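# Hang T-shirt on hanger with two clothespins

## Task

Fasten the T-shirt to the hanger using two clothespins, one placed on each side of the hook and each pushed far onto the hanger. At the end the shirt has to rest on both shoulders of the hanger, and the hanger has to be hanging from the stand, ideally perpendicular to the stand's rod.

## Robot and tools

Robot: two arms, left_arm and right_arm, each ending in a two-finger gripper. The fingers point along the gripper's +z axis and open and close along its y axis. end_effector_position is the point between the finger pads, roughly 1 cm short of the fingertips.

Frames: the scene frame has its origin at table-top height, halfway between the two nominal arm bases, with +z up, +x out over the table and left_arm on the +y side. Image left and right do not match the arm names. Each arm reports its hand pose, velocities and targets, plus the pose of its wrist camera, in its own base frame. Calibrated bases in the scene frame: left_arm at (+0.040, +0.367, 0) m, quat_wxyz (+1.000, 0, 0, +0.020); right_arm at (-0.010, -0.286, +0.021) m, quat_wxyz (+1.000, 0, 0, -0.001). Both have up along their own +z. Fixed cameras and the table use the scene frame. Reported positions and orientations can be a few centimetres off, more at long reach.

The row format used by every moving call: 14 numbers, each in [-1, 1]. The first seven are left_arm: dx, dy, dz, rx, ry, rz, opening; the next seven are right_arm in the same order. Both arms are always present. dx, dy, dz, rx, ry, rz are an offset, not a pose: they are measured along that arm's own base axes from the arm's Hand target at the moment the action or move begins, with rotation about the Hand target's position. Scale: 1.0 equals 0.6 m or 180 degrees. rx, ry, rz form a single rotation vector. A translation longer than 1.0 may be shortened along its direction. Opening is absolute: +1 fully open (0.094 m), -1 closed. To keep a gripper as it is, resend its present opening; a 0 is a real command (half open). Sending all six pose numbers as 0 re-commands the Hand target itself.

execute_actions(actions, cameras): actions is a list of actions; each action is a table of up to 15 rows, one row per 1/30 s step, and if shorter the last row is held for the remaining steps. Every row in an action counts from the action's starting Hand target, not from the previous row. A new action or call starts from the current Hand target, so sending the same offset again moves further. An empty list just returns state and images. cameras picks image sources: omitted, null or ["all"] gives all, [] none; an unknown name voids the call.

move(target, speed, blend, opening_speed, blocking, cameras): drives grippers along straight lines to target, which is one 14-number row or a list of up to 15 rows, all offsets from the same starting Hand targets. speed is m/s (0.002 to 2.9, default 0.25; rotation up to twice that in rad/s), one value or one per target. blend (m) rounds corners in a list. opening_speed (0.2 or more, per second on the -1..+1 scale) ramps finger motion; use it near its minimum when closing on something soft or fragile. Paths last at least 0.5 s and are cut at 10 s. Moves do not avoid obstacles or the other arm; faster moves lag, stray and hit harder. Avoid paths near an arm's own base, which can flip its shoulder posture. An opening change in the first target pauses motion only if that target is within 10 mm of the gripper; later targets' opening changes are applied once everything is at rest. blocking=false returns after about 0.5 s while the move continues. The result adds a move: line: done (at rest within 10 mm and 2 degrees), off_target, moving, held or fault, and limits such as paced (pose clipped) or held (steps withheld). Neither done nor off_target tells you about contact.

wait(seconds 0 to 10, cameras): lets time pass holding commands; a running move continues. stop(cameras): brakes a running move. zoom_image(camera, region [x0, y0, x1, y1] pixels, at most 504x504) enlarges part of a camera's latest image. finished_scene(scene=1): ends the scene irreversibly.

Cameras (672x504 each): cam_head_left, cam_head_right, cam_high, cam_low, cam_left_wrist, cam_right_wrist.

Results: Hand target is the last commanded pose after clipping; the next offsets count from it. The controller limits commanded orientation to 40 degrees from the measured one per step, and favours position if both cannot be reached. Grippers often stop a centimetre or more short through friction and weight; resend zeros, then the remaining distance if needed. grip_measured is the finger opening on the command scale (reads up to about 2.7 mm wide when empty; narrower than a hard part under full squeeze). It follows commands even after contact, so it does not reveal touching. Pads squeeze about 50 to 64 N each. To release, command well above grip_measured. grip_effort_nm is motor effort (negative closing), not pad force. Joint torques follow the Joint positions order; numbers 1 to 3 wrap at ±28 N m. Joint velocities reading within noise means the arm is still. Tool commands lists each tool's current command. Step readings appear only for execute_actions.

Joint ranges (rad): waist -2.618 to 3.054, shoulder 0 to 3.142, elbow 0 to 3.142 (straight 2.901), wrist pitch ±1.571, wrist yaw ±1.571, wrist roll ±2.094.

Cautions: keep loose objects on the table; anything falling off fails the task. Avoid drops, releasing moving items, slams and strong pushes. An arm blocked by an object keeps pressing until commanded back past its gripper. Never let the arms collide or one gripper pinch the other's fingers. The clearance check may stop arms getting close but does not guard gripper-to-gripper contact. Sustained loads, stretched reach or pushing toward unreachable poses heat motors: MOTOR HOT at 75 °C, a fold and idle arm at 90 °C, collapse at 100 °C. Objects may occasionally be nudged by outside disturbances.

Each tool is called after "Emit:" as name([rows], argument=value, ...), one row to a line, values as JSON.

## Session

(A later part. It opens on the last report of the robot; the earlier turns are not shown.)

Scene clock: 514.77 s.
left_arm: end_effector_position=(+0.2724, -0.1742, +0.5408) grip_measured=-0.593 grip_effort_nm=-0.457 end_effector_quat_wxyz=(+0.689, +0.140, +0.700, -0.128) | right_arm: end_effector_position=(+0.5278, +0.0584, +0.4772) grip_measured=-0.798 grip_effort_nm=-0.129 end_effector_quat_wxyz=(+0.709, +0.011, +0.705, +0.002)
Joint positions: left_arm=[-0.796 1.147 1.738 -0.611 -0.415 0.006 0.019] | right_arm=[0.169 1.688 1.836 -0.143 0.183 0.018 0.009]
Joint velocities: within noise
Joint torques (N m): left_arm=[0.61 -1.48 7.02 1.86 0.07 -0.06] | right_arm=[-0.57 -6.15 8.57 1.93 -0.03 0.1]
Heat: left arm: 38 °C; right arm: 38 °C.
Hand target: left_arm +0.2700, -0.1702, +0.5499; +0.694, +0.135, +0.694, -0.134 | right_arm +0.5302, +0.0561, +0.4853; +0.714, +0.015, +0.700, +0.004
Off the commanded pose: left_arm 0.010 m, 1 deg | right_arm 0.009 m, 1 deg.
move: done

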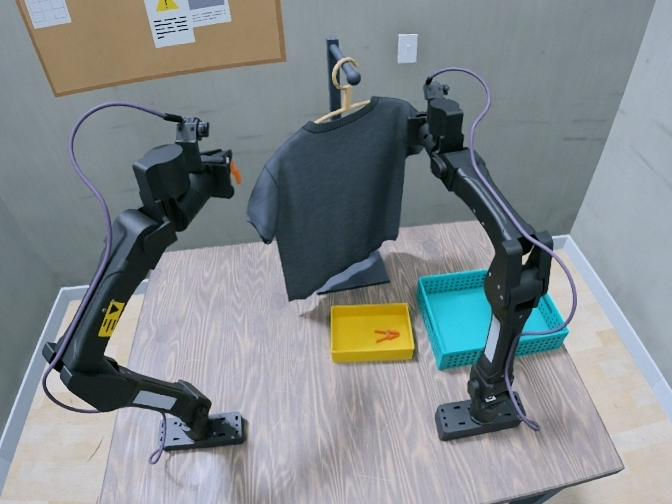

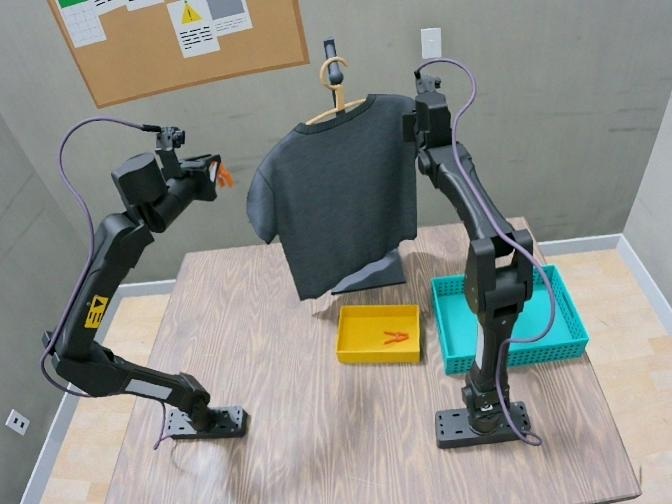

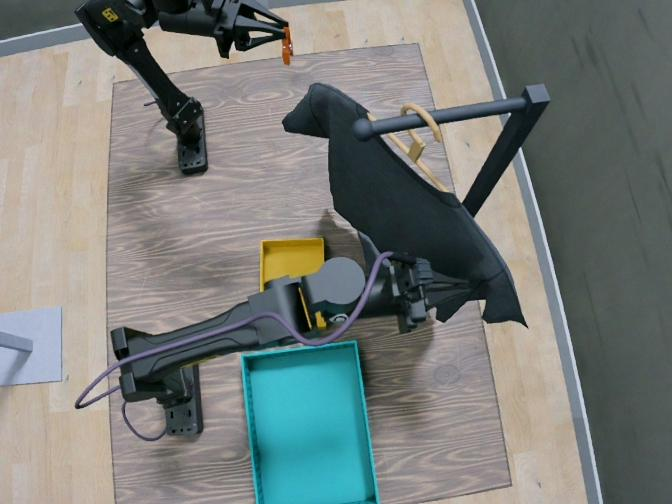

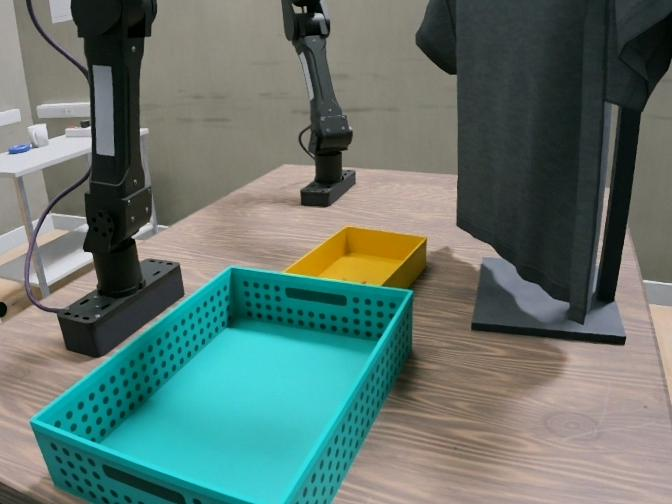

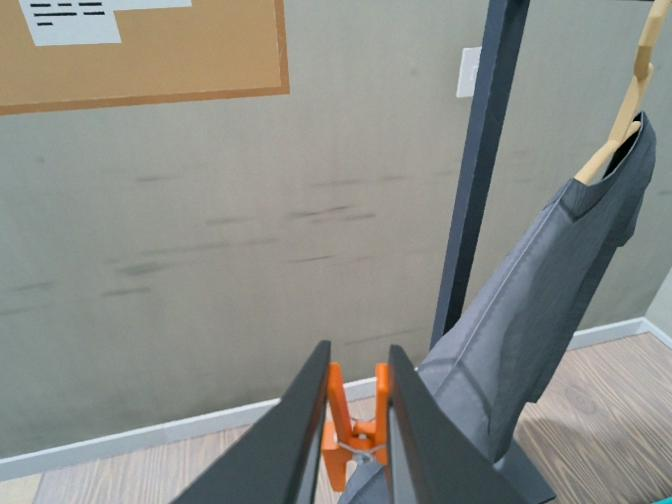

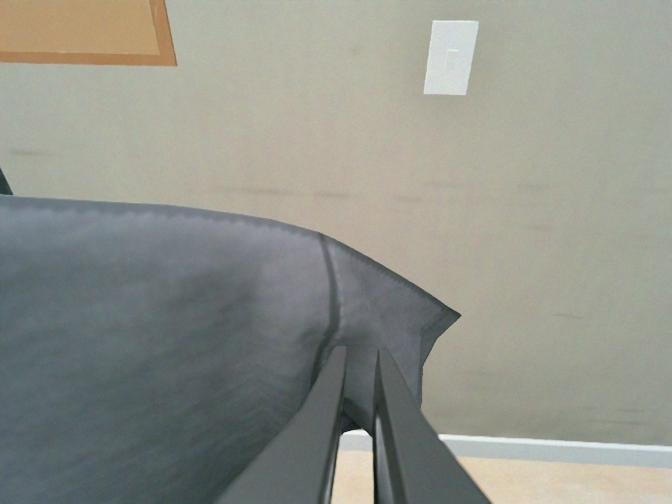

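Emit:
move([
  [0.05, -0.1, 0.1167, -0.0389, -0.0416, -0.115, -0.6, 0, 0, 0, 0, 0, 0, -0.8],
  [0.1343, -0.2388, 0.1115, -0.0778, -0.0832, -0.2301, -0.6, 0, 0, 0, 0, 0, 0, -0.8],
], speed=0.12, blend=0.02)

Scene clock: 542.60 s.
left_arm: end_effector_position=(+0.3533, -0.3175, +0.6020) grip_measured=-0.593 grip_effort_nm=-0.452 end_effector_quat_wxyz=(+0.682, +0.303, +0.506, -0.432) | right_arm: end_effector_position=(+0.5278, +0.0585, +0.4772) grip_measured=-0.798 grip_effort_nm=-0.120 end_effector_quat_wxyz=(+0.709, +0.011, +0.705, +0.002)
Joint positions: left_arm=[-0.544 1.678 2.035 0.003 0.53 -0.214 0.019] | right_arm=[0.169 1.688 1.836 -0.143 0.183 0.018 0.009]
Joint velocities: within noise
Joint torques (N m): left_arm=[0.81 -5.23 7.88 1.98 -0.04 -0.03] | right_arm=[-0.49 -6.16 8.66 1.96 -0.02 0.07]
Heat: left arm: 38 °C; right arm: 37 °C.
Hand target: left_arm +0.3506, -0.3133, +0.6169; +0.696, +0.303, +0.487, -0.433 | right_arm +0.5302, +0.0560, +0.4853; +0.714, +0.015, +0.700, +0.004
Off the commanded pose: left_arm 0.016 m, 3 deg | right_arm 0.009 m, 1 deg.
move: off_target (left_arm)

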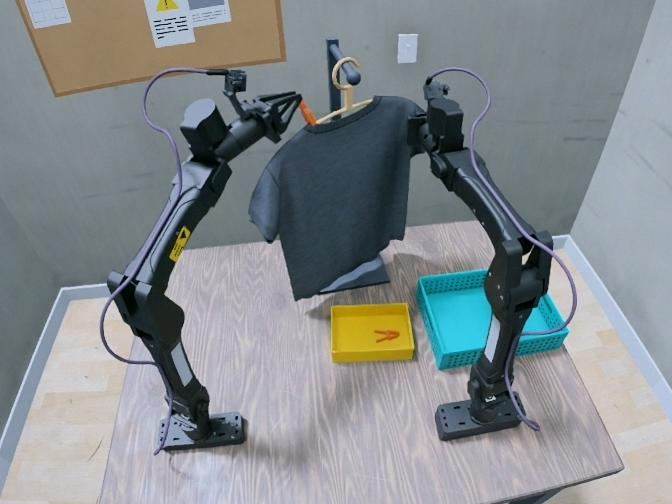

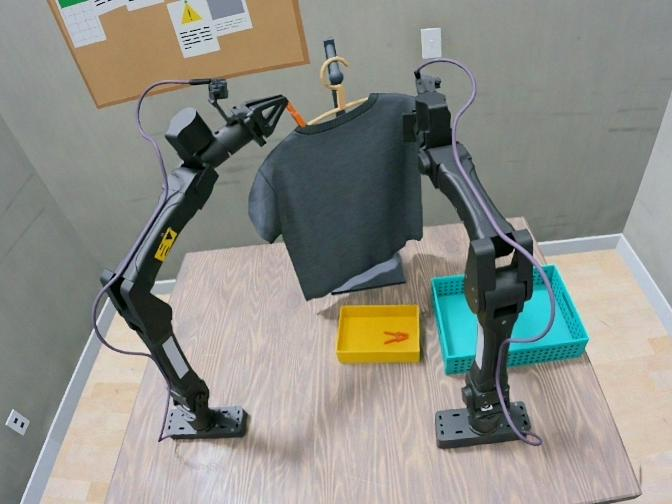

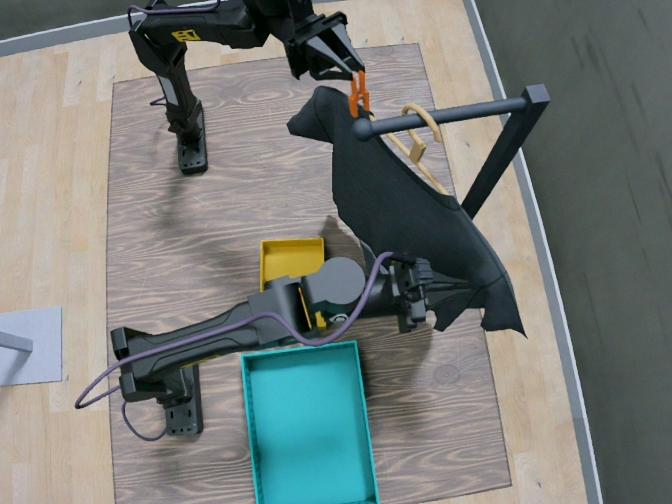

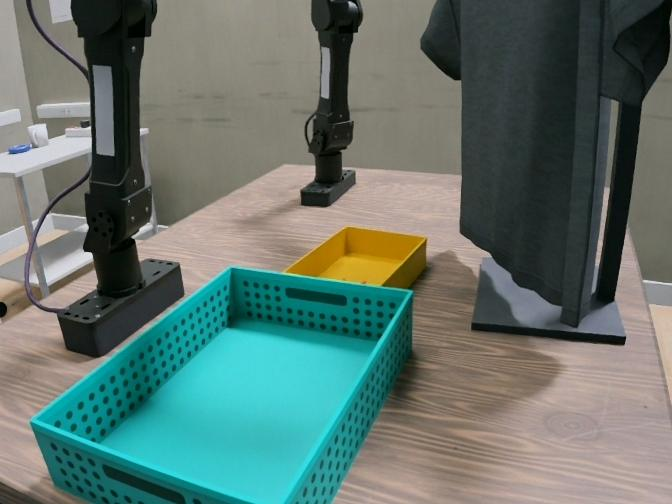

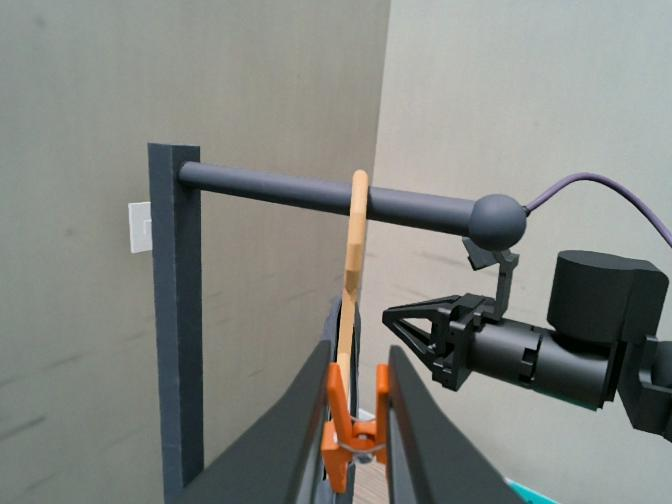

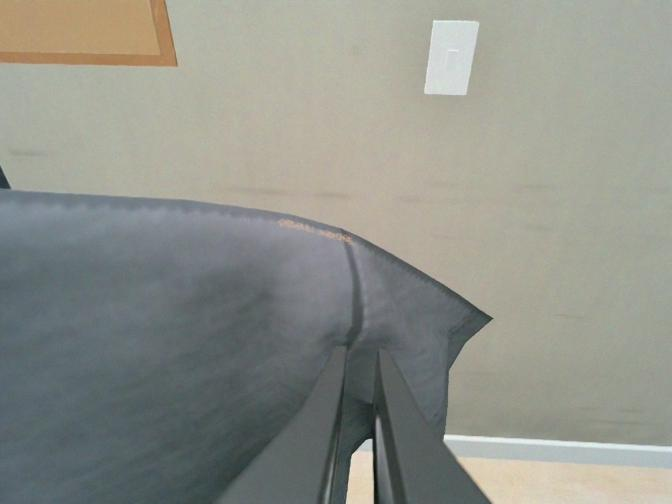

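Emit:
zoom_image(camera="cam_left_wrist", region=[230, 260, 480, 504])

Emit:
zoom_image(camera="cam_head_left", region=[240, 50, 400, 180])

Emit:
zoom_image(camera="cam_head_right", region=[230, 50, 390, 180])

Emit:
zoom_image(camera="cam_high", region=[290, 50, 450, 200])

Scaled by 2.016 from the camera's 672x504 image, which has a finer 960x720 frame.

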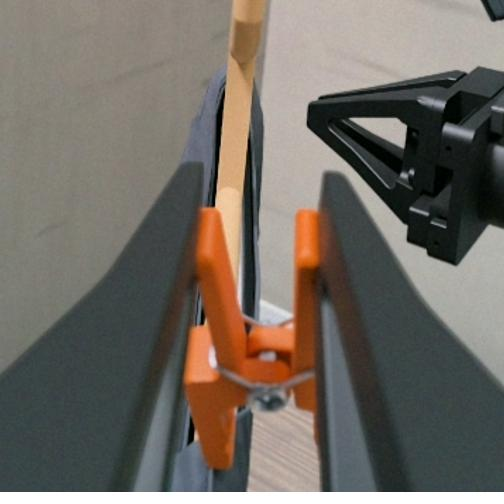

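Scaled by 3.150 from the camera's 672x504 image, which has a finer 960x720 frame.

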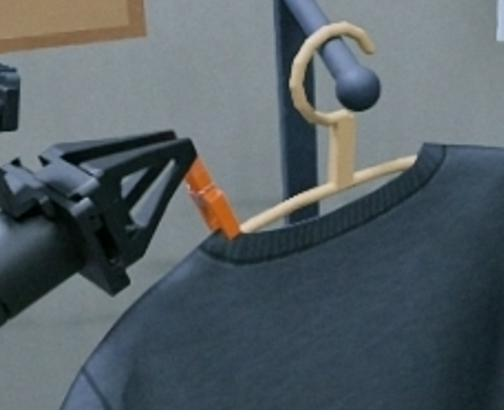

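Scaled by 3.150 from the camera's 672x504 image, which has a finer 960x720 frame.

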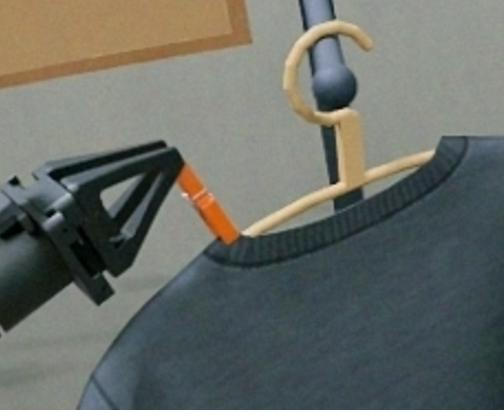

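Scaled by 3.150 from the camera's 672x504 image, which has a finer 960x720 frame.

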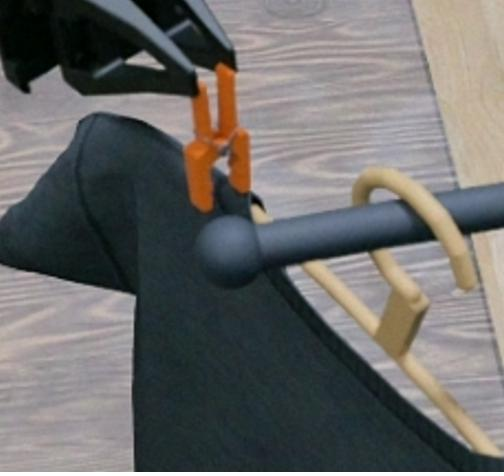

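Emit:
zoom_image(camera="cam_left_wrist", region=[290, 270, 430, 390])

Emit:
zoom_image(camera="cam_left_wrist", region=[290, 384, 430, 504])

Scaled by 3.600 from the camera's 672x504 image, which has a finer 960x720 frame.

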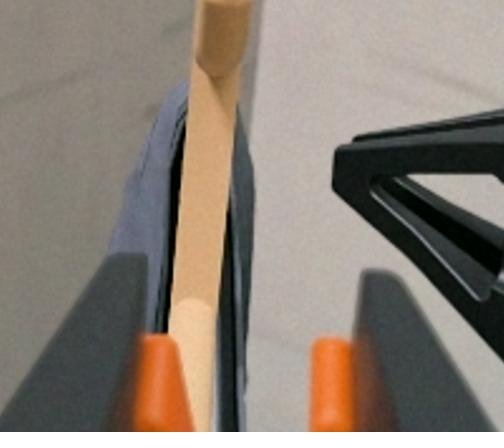

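Scaled by 3.600 from the camera's 672x504 image, which has a finer 960x720 frame.

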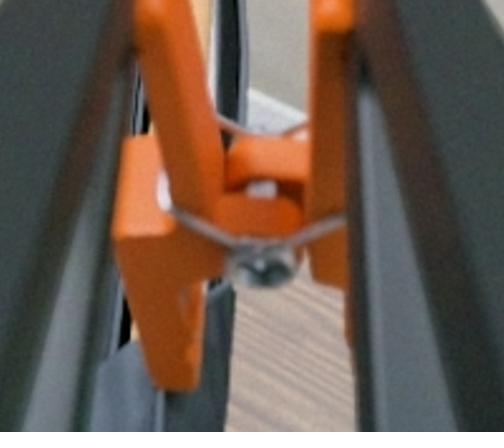

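Emit:
move(target=[0.0082, 0.004, 0.003, 0.0119, -0.0236, 0.0084, -0.6, 0, 0, 0, 0, 0, 0, -0.8], speed=0.05, cameras=["cam_left_wrist", "cam_head_left", "cam_high"])

Emit:
zoom_image(camera="cam_left_wrist", region=[290, 364, 430, 504])

Emit:
zoom_image(camera="cam_high", region=[310, 50, 430, 170])

Scene clock: 565.00 s.
left_arm: end_effector_position=(+0.3571, -0.3148, +0.6068) grip_measured=-0.593 grip_effort_nm=-0.457 end_effector_quat_wxyz=(+0.701, +0.323, +0.489, -0.407) | right_arm: end_effector_position=(+0.5278, +0.0585, +0.4772) grip_measured=-0.798 grip_effort_nm=-0.129 end_effector_quat_wxyz=(+0.709, +0.011, +0.705, +0.002)
Joint positions: left_arm=[-0.528 1.697 2.068 0.006 0.548 -0.145 0.019] | right_arm=[0.169 1.688 1.836 -0.143 0.182 0.018 0.009]
Joint velocities: within noise
Joint torques (N m): left_arm=[0.75 -5.29 7.94 1.91 -0.07 0.05] | right_arm=[-0.54 -6.22 8.64 1.93 -0.03 0.08]
Heat: left arm: 38 °C; right arm: 37 °C.
Hand target: left_arm +0.3555, -0.3109, +0.6188; +0.713, +0.325, +0.473, -0.403 | right_arm +0.5302, +0.0561, +0.4853; +0.714, +0.015, +0.700, +0.004
Off the commanded pose: left_arm 0.013 m, 2 deg | right_arm 0.009 m, 1 deg.
move: off_target (left_arm)
Images, in order (width x height): cam_head_left 672x504, cam_high 672x504, cam_left_wrist 672x504.

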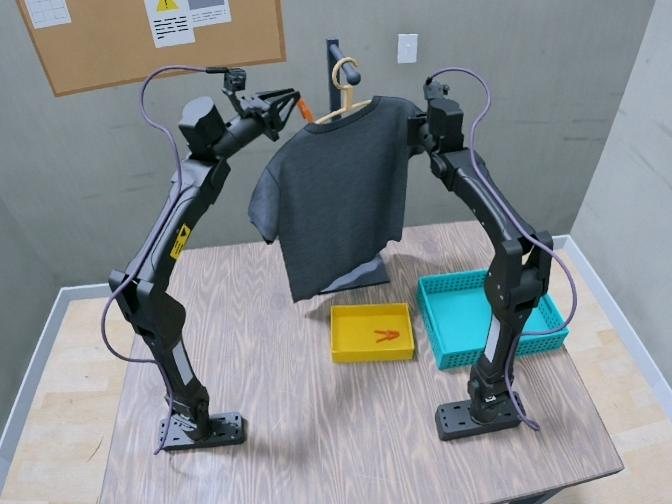

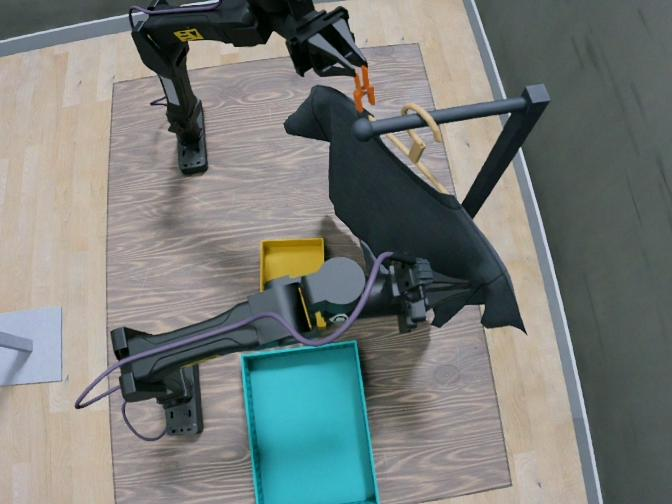

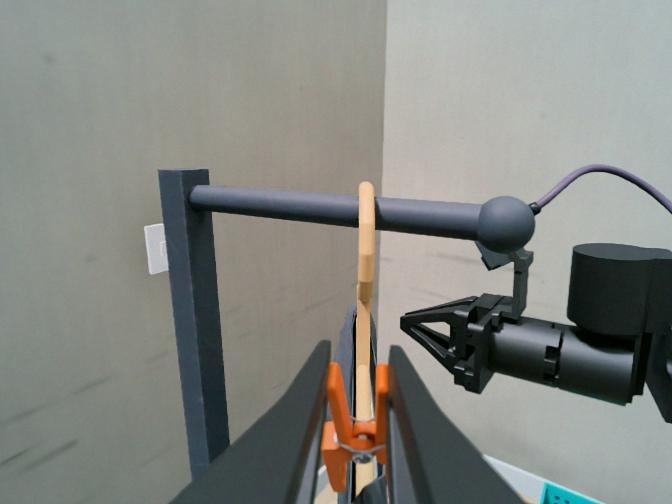

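Scaled by 3.600 from the camera's 672x504 image, which has a finer 960x720 frame.

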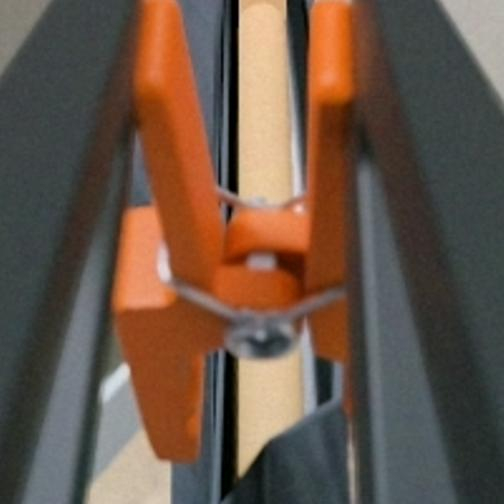

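Scaled by 4.200 from the camera's 672x504 image, which has a finer 960x720 frame.

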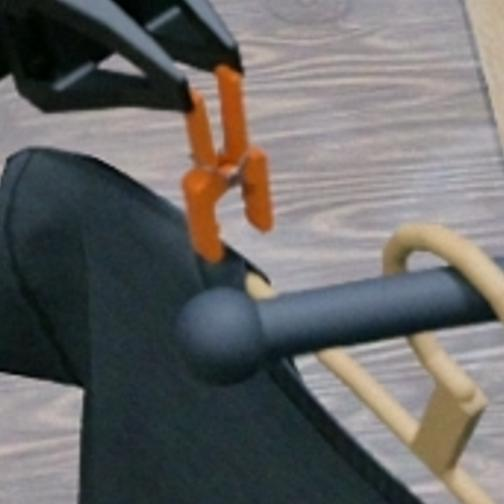

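Emit:
move(target=[0.0038, -0.0051, -0.019, 0, 0, 0, -0.68, 0, 0, 0, 0, 0, 0, -0.8], speed=0.05, opening_speed=0.2, cameras=["cam_left_wrist", "cam_head_left", "cam_high"])

Emit:
zoom_image(camera="cam_left_wrist", region=[290, 364, 430, 504])

Emit:
zoom_image(camera="cam_high", region=[310, 50, 430, 170])

Emit:
zoom_image(camera="cam_head_left", region=[240, 50, 400, 180])

Scene clock: 575.60 s.
left_arm: end_effector_position=(+0.3611, -0.3172, +0.6002) grip_measured=-0.675 grip_effort_nm=-0.344 end_effector_quat_wxyz=(+0.703, +0.324, +0.486, -0.406) | right_arm: end_effector_position=(+0.5278, +0.0585, +0.4772) grip_measured=-0.798 grip_effort_nm=-0.125 end_effector_quat_wxyz=(+0.709, +0.011, +0.705, +0.002)
Joint positions: left_arm=[-0.528 1.697 2.031 0.047 0.549 -0.142 0.015] | right_arm=[0.169 1.688 1.836 -0.143 0.182 0.018 0.009]
Joint velocities: within noise
Joint torques (N m): left_arm=[0.29 -6.53 5.33 1.98 -0.07 0.02] | right_arm=[-0.49 -6.23 8.54 1.94 -0.06 0.08]
Heat: left arm: 38 °C; right arm: 37 °C.
Hand target: left_arm +0.3578, -0.3139, +0.6073; +0.713, +0.325, +0.473, -0.403 | right_arm +0.5302, +0.0561, +0.4853; +0.714, +0.015, +0.700, +0.004
Off the commanded pose: left_arm 0.009 m, 2 deg | right_arm 0.009 m, 1 deg.
move: done
Images, in order (width x height): cam_head_left 672x504, cam_high 672x504, cam_left_wrist 672x504.

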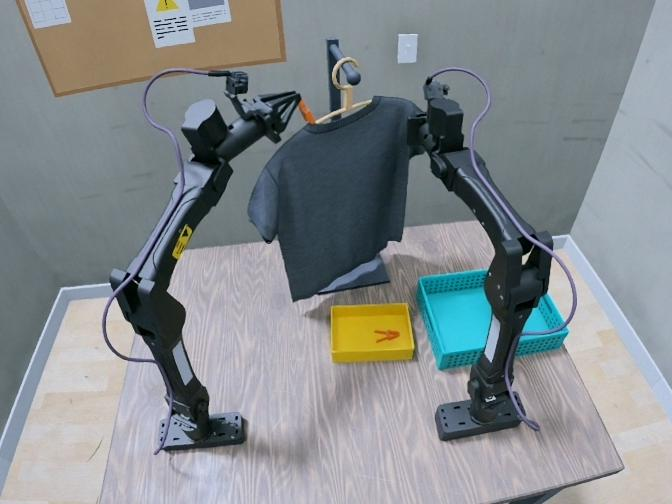

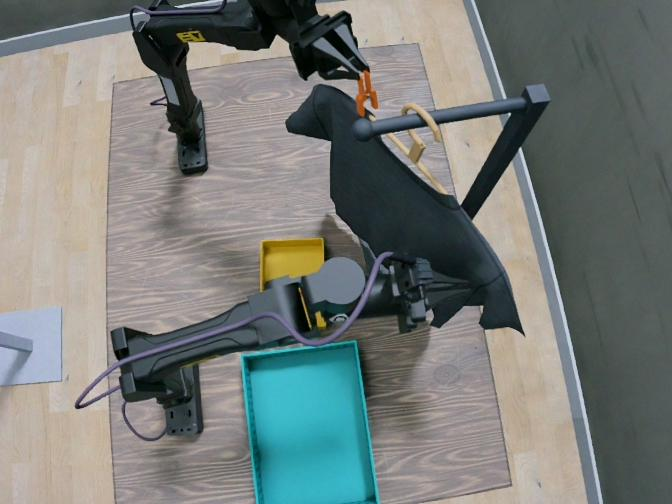

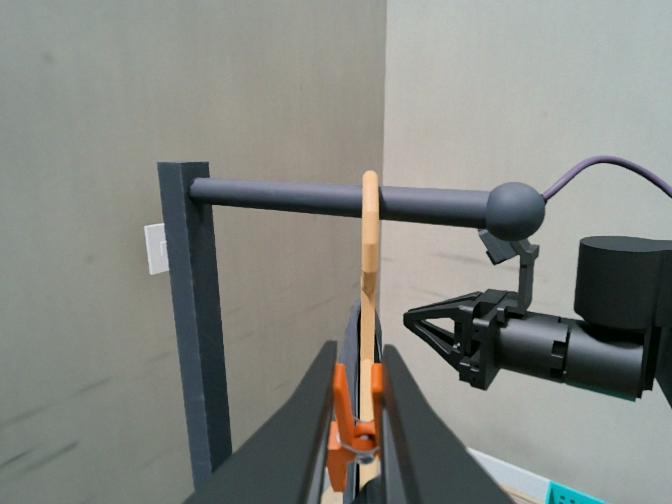

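Scaled by 3.600 from the camera's 672x504 image, which has a finer 960x720 frame.

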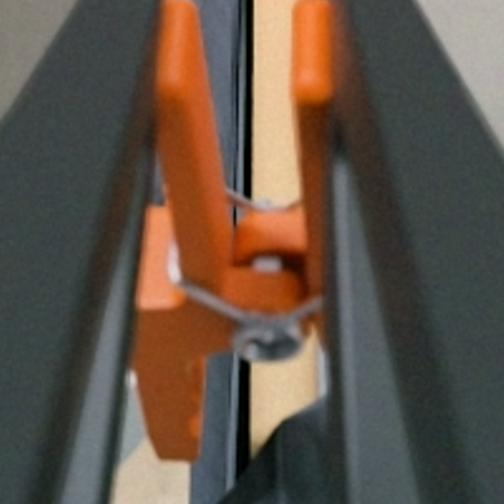

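Scaled by 4.200 from the camera's 672x504 image, which has a finer 960x720 frame.

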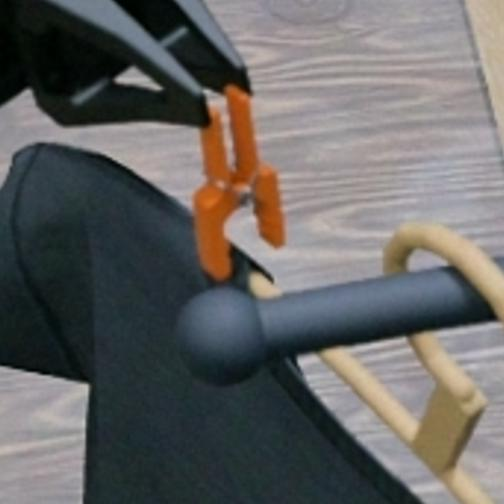

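Scaled by 3.150 from the camera's 672x504 image, which has a finer 960x720 frame.

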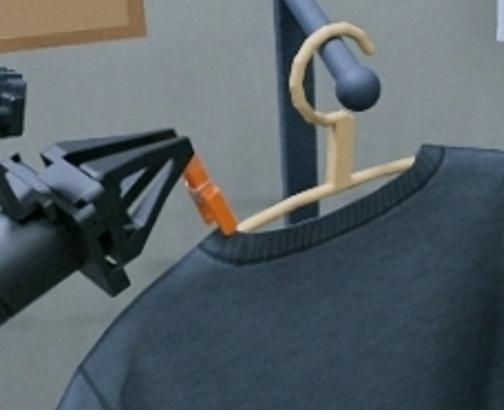

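Emit:
move(target=[0.0048, -0.0064, -0.0237, 0, 0, 0, -0.7, 0, 0, 0, 0, 0, 0, -0.8], speed=0.05, opening_speed=0.2, cameras=["cam_left_wrist", "cam_head_left", "cam_high"])

Emit:
zoom_image(camera="cam_left_wrist", region=[290, 364, 430, 504])

Emit:
zoom_image(camera="cam_high", region=[310, 50, 430, 170])

Emit:
zoom_image(camera="cam_head_left", region=[240, 50, 400, 180])

Scene clock: 586.63 s.
left_arm: end_effector_position=(+0.3718, -0.3235, +0.5776) grip_measured=-0.698 grip_effort_nm=-0.530 end_effector_quat_wxyz=(+0.698, +0.324, +0.493, -0.405) | right_arm: end_effector_position=(+0.5278, +0.0585, +0.4772) grip_measured=-0.798 grip_effort_nm=-0.125 end_effector_quat_wxyz=(+0.709, +0.011, +0.705, +0.002)
Joint positions: left_arm=[-0.528 1.697 1.945 0.114 0.549 -0.14 0.014] | right_arm=[0.169 1.688 1.836 -0.143 0.182 0.018 0.009]
Joint velocities: within noise
Joint torques (N m): left_arm=[-0.28 -8.24 5.74 2 -0.11 0.05] | right_arm=[-0.55 -6.19 8.61 1.94 -0.05 0.09]
Heat: left arm: 37 °C; right arm: 37 °C.
Hand target: left_arm +0.3606, -0.3177, +0.5932; +0.713, +0.325, +0.473, -0.403 | right_arm +0.5302, +0.0561, +0.4853; +0.714, +0.015, +0.700, +0.004
Off the commanded pose: left_arm 0.020 m, 3 deg | right_arm 0.009 m, 1 deg.
move: off_target (left_arm)
Images, in order (width x height): cam_head_left 672x504, cam_high 672x504, cam_left_wrist 672x504.

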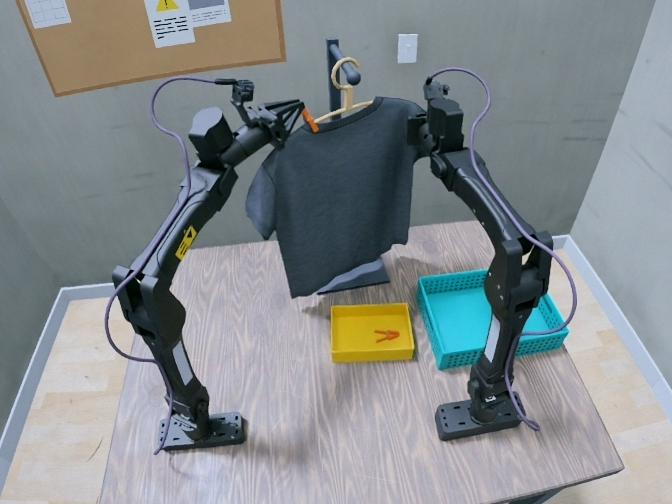

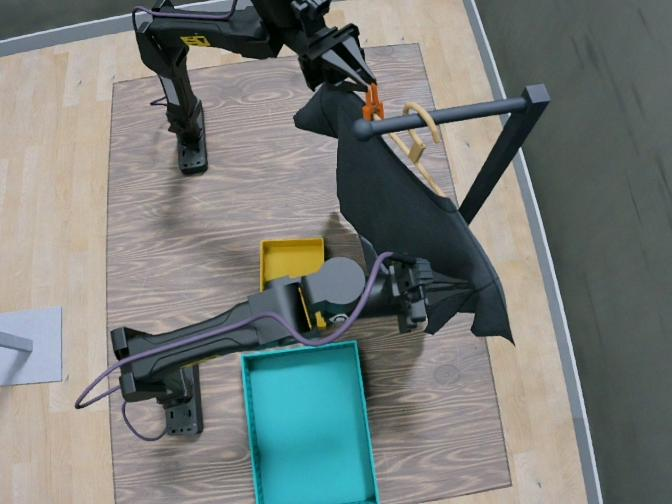

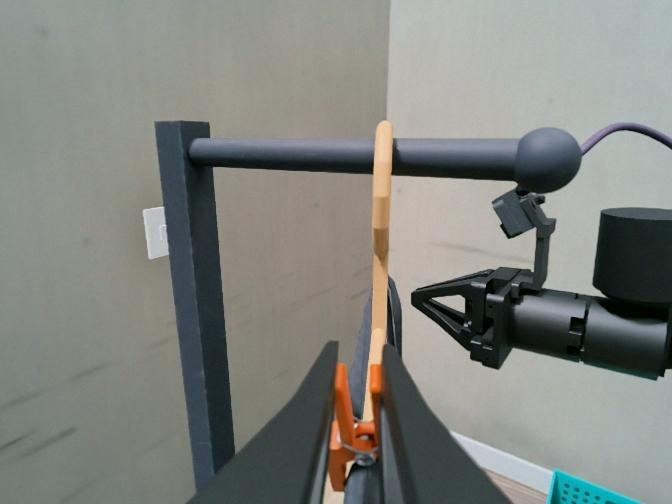

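Scaled by 3.600 from the camera's 672x504 image, which has a finer 960x720 frame.

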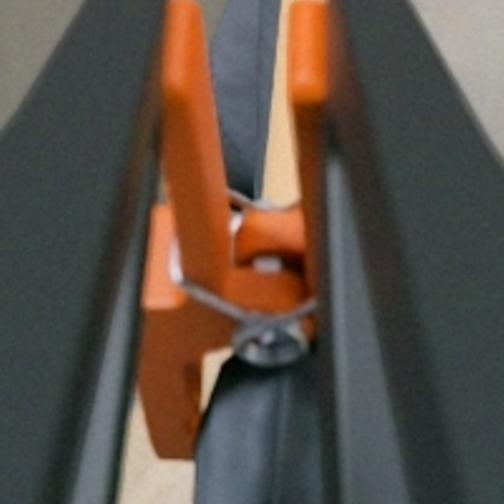

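Scaled by 4.200 from the camera's 672x504 image, which has a finer 960x720 frame.

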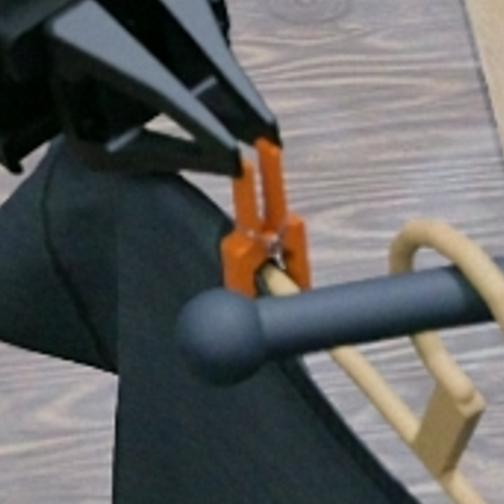

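Scaled by 3.150 from the camera's 672x504 image, which has a finer 960x720 frame.

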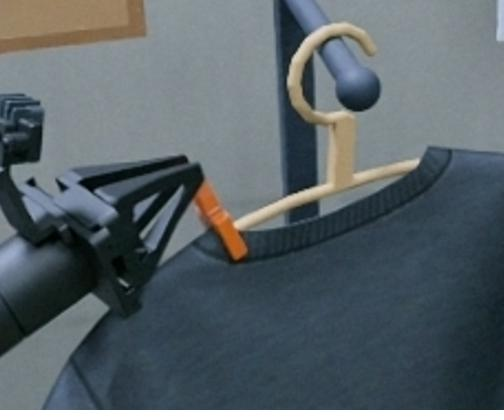

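Emit:
move(target=[-0.0063, 0.0128, 0.0138, 0, 0, 0, -0.7, 0, 0, 0, 0, 0, 0, -0.8], speed=0.05, cameras=["cam_left_wrist", "cam_head_left", "cam_high"])

Emit:
zoom_image(camera="cam_left_wrist", region=[290, 364, 430, 504])

Emit:
zoom_image(camera="cam_high", region=[310, 50, 430, 170])

Emit:
zoom_image(camera="cam_head_left", region=[240, 50, 400, 180])

Scene clock: 615.27 s.
left_arm: end_effector_position=(+0.3724, -0.3223, +0.5780) grip_measured=-0.699 grip_effort_nm=-0.515 end_effector_quat_wxyz=(+0.699, +0.325, +0.493, -0.404) | right_arm: end_effector_position=(+0.5278, +0.0585, +0.4772) grip_measured=-0.798 grip_effort_nm=-0.129 end_effector_quat_wxyz=(+0.709, +0.011, +0.705, +0.002)
Joint positions: left_arm=[-0.525 1.697 1.945 0.117 0.551 -0.139 0.014] | right_arm=[0.169 1.688 1.836 -0.143 0.182 0.018 0.009]
Joint velocities: left_arm=[-0.017 -0.007 -0.012 0.007 -0.051 -0.066 0.012] | right_arm=[within noise]
Joint torques (N m): left_arm=[0.84 -8.87 7.77 1.63 -0.02 0.02] | right_arm=[-0.51 -6.2 8.57 1.94 -0.02 0.07]
Heat: left arm: 40 °C; right arm: 38 °C.
Hand target: left_arm +0.3569, -0.3100, +0.6015; +0.713, +0.325, +0.473, -0.403 | right_arm +0.5302, +0.0561, +0.4853; +0.714, +0.015, +0.700, +0.004
Off the commanded pose: left_arm 0.031 m, 3 deg | right_arm 0.009 m, 1 deg.
move: off_target (left_arm)
Images, in order (width x height): cam_head_left 672x504, cam_high 672x504, cam_left_wrist 672x504.

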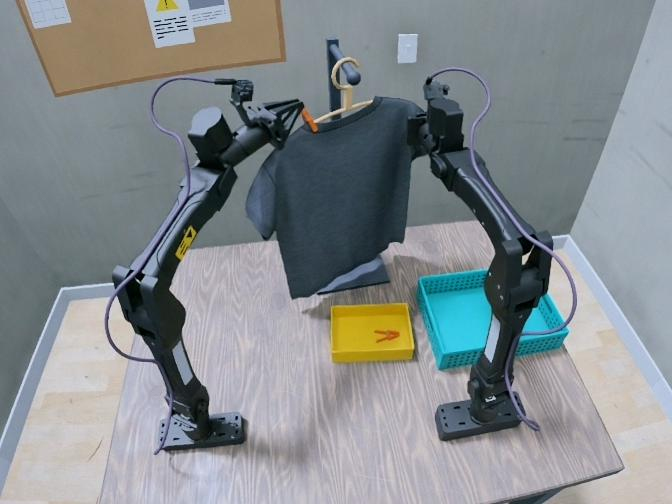

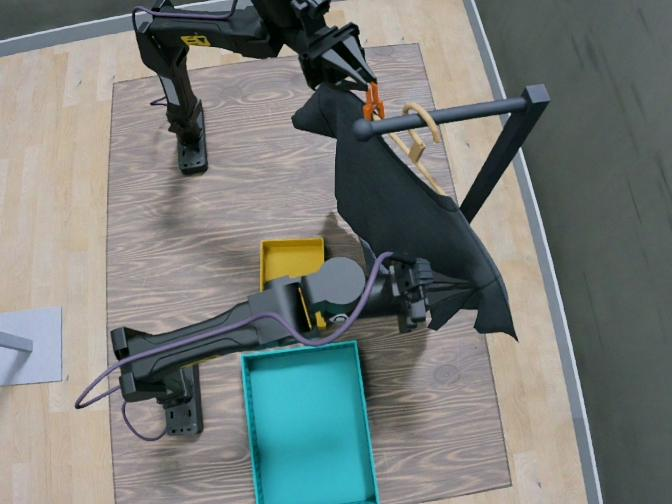

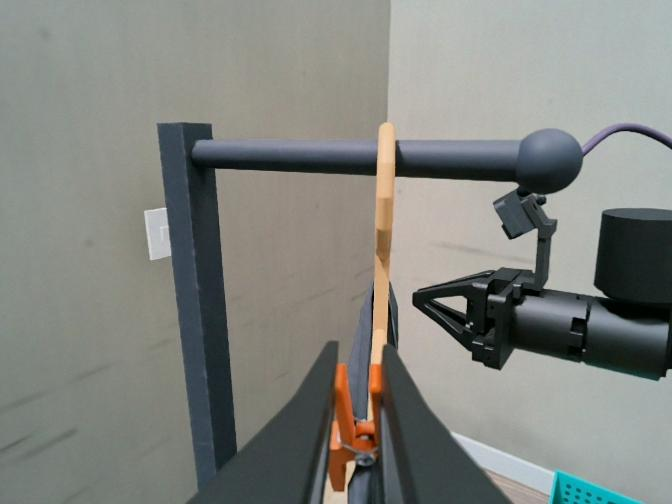

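Scaled by 3.600 from the camera's 672x504 image, which has a finer 960x720 frame.

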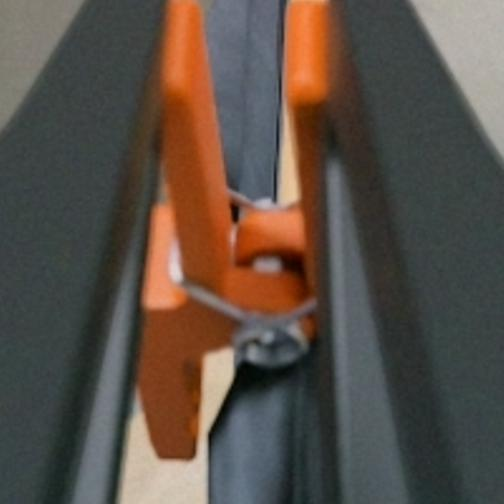

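Scaled by 4.200 from the camera's 672x504 image, which has a finer 960x720 frame.

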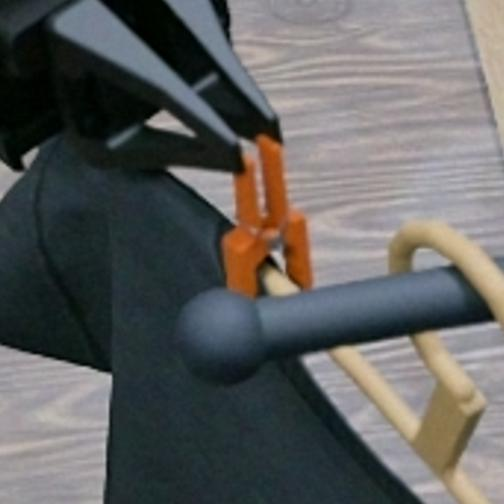

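Scaled by 3.150 from the camera's 672x504 image, which has a finer 960x720 frame.

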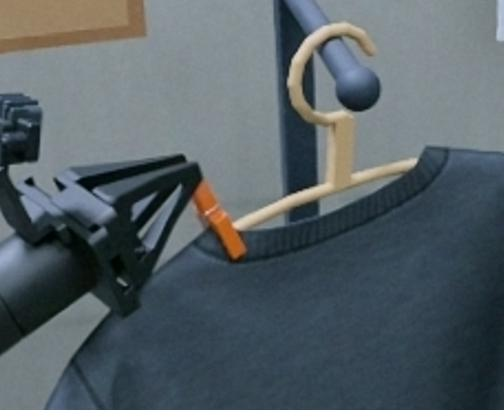

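Emit:
move(target=[0, 0, 0.015, 0, 0, 0, -0.7, 0, 0, 0, 0, 0, 0, -0.8], speed=0.08, cameras=["cam_left_wrist", "cam_head_left"])

Emit:
zoom_image(camera="cam_left_wrist", region=[290, 364, 430, 504])

Scene clock: 619.53 s.
left_arm: end_effector_position=(+0.3639, -0.3177, +0.5963) grip_measured=-0.700 grip_effort_nm=-0.755 end_effector_quat_wxyz=(+0.705, +0.325, +0.483, -0.404) | right_arm: end_effector_position=(+0.5278, +0.0585, +0.4772) grip_measured=-0.798 grip_effort_nm=-0.129 end_effector_quat_wxyz=(+0.709, +0.011, +0.705, +0.002)
Joint positions: left_arm=[-0.525 1.697 2.008 0.077 0.553 -0.139 0.014] | right_arm=[0.169 1.688 1.836 -0.143 0.182 0.018 0.009]
Joint velocities: left_arm=[0.002 0.007 -0.017 -0.095 -0.007 0.007 -0.005] | right_arm=[within noise]
Joint torques (N m): left_arm=[0.79 -6.89 8.05 1.57 -0.08 -0.04] | right_arm=[-0.58 -6.04 8.58 1.92 -0.02 0.05]
Heat: left arm: 40 °C; right arm: 38 °C.
Hand target: left_arm +0.3569, -0.3101, +0.6104; +0.713, +0.325, +0.473, -0.403 | right_arm +0.5302, +0.0561, +0.4853; +0.714, +0.015, +0.700, +0.004
Off the commanded pose: left_arm 0.018 m, 2 deg | right_arm 0.009 m, 1 deg.
move: off_target (left_arm)
Images, in order (width x height): cam_head_left 672x504, cam_left_wrist 672x504.

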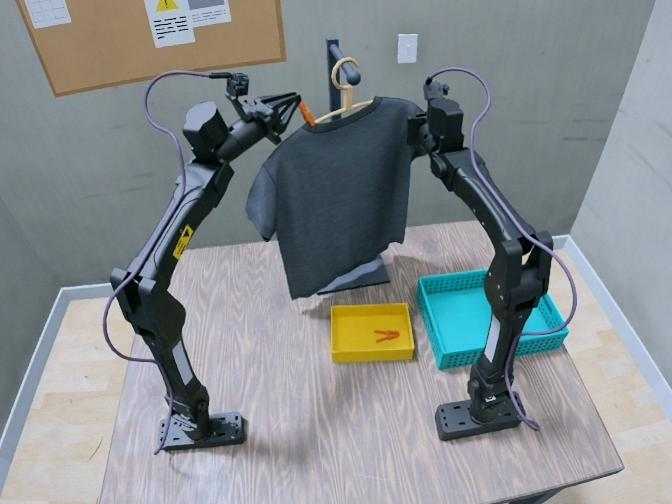

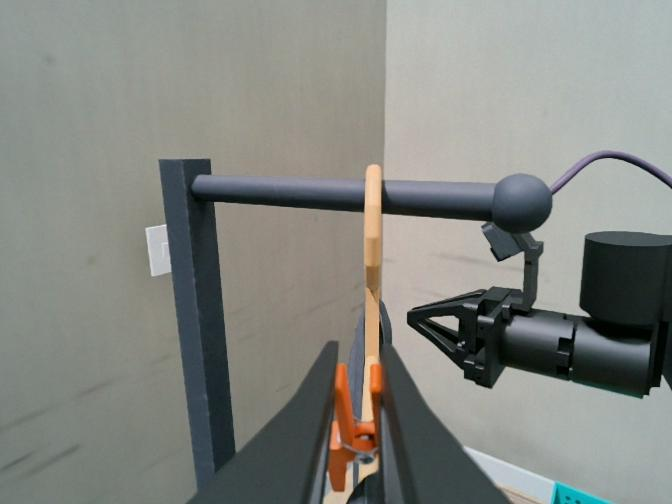

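Scaled by 3.600 from the camera's 672x504 image, which has a finer 960x720 frame.

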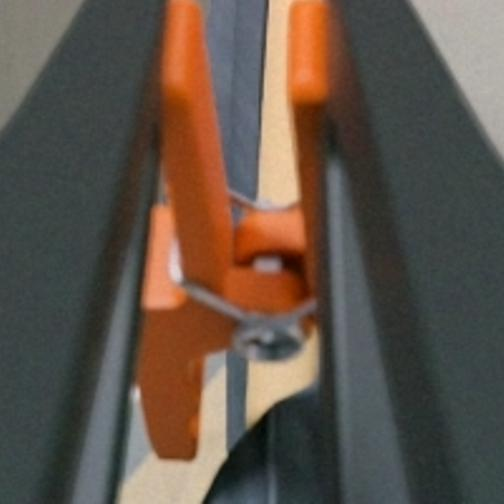

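Emit:
move(target=[-0.028, 0.018, 0.0, 0, 0, 0, -0.65, 0, 0, 0, 0, 0, 0, -0.8], speed=0.08, cameras=["cam_left_wrist", "cam_head_left"])

Emit:
zoom_image(camera="cam_left_wrist", region=[290, 364, 430, 504])

Scene clock: 640.30 s.
left_arm: end_effector_position=(+0.3508, -0.3086, +0.5998) grip_measured=-0.647 grip_effort_nm=-0.208 end_effector_quat_wxyz=(+0.706, +0.325, +0.482, -0.403) | right_arm: end_effector_position=(+0.5278, +0.0585, +0.4772) grip_measured=-0.798 grip_effort_nm=-0.125 end_effector_quat_wxyz=(+0.709, +0.011, +0.705, +0.002)
Joint positions: left_arm=[-0.521 1.641 1.958 0.074 0.556 -0.139 0.017] | right_arm=[0.169 1.688 1.836 -0.143 0.182 0.018 0.009]
Joint velocities: within noise
Joint torques (N m): left_arm=[0.84 -8.18 5.35 1.65 -0.01 -0.06] | right_arm=[-0.57 -6.09 8.64 1.93 -0.04 0.08]
Heat: left arm: 39 °C; right arm: 38 °C.
Hand target: left_arm +0.3401, -0.2992, +0.6105; +0.713, +0.325, +0.473, -0.403 | right_arm +0.5302, +0.0561, +0.4853; +0.714, +0.015, +0.700, +0.004
Off the commanded pose: left_arm 0.018 m, 1 deg | right_arm 0.009 m, 1 deg.
move: off_target (left_arm)
Images, in order (width x height): cam_head_left 672x504, cam_left_wrist 672x504.

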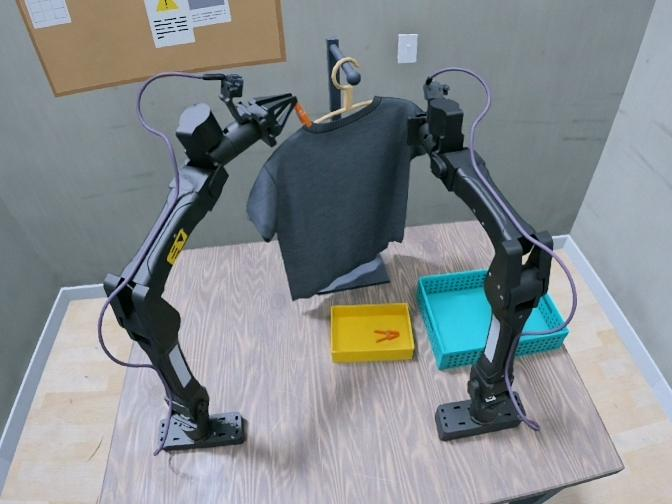

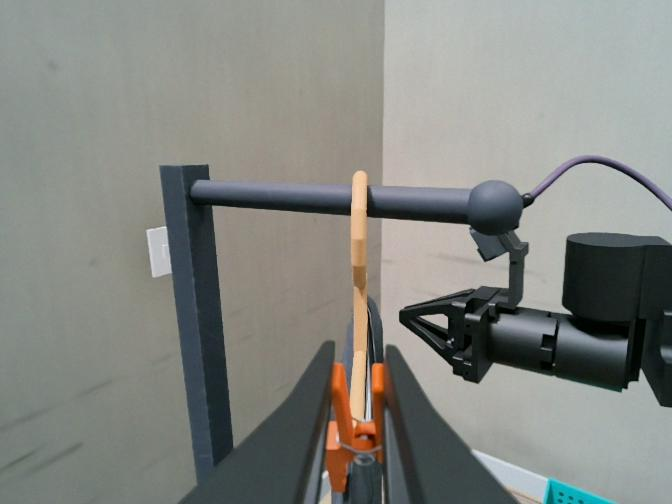

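Scaled by 3.600 from the camera's 672x504 image, which has a finer 960x720 frame.

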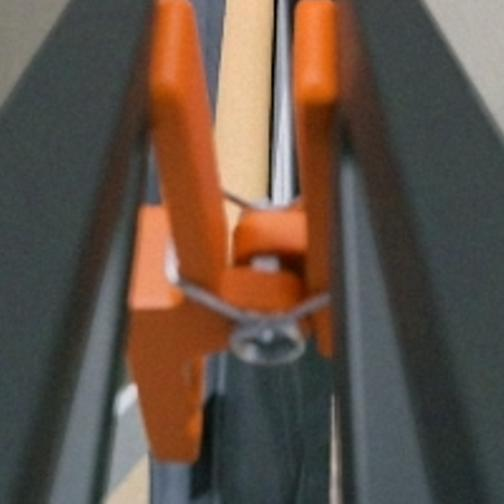

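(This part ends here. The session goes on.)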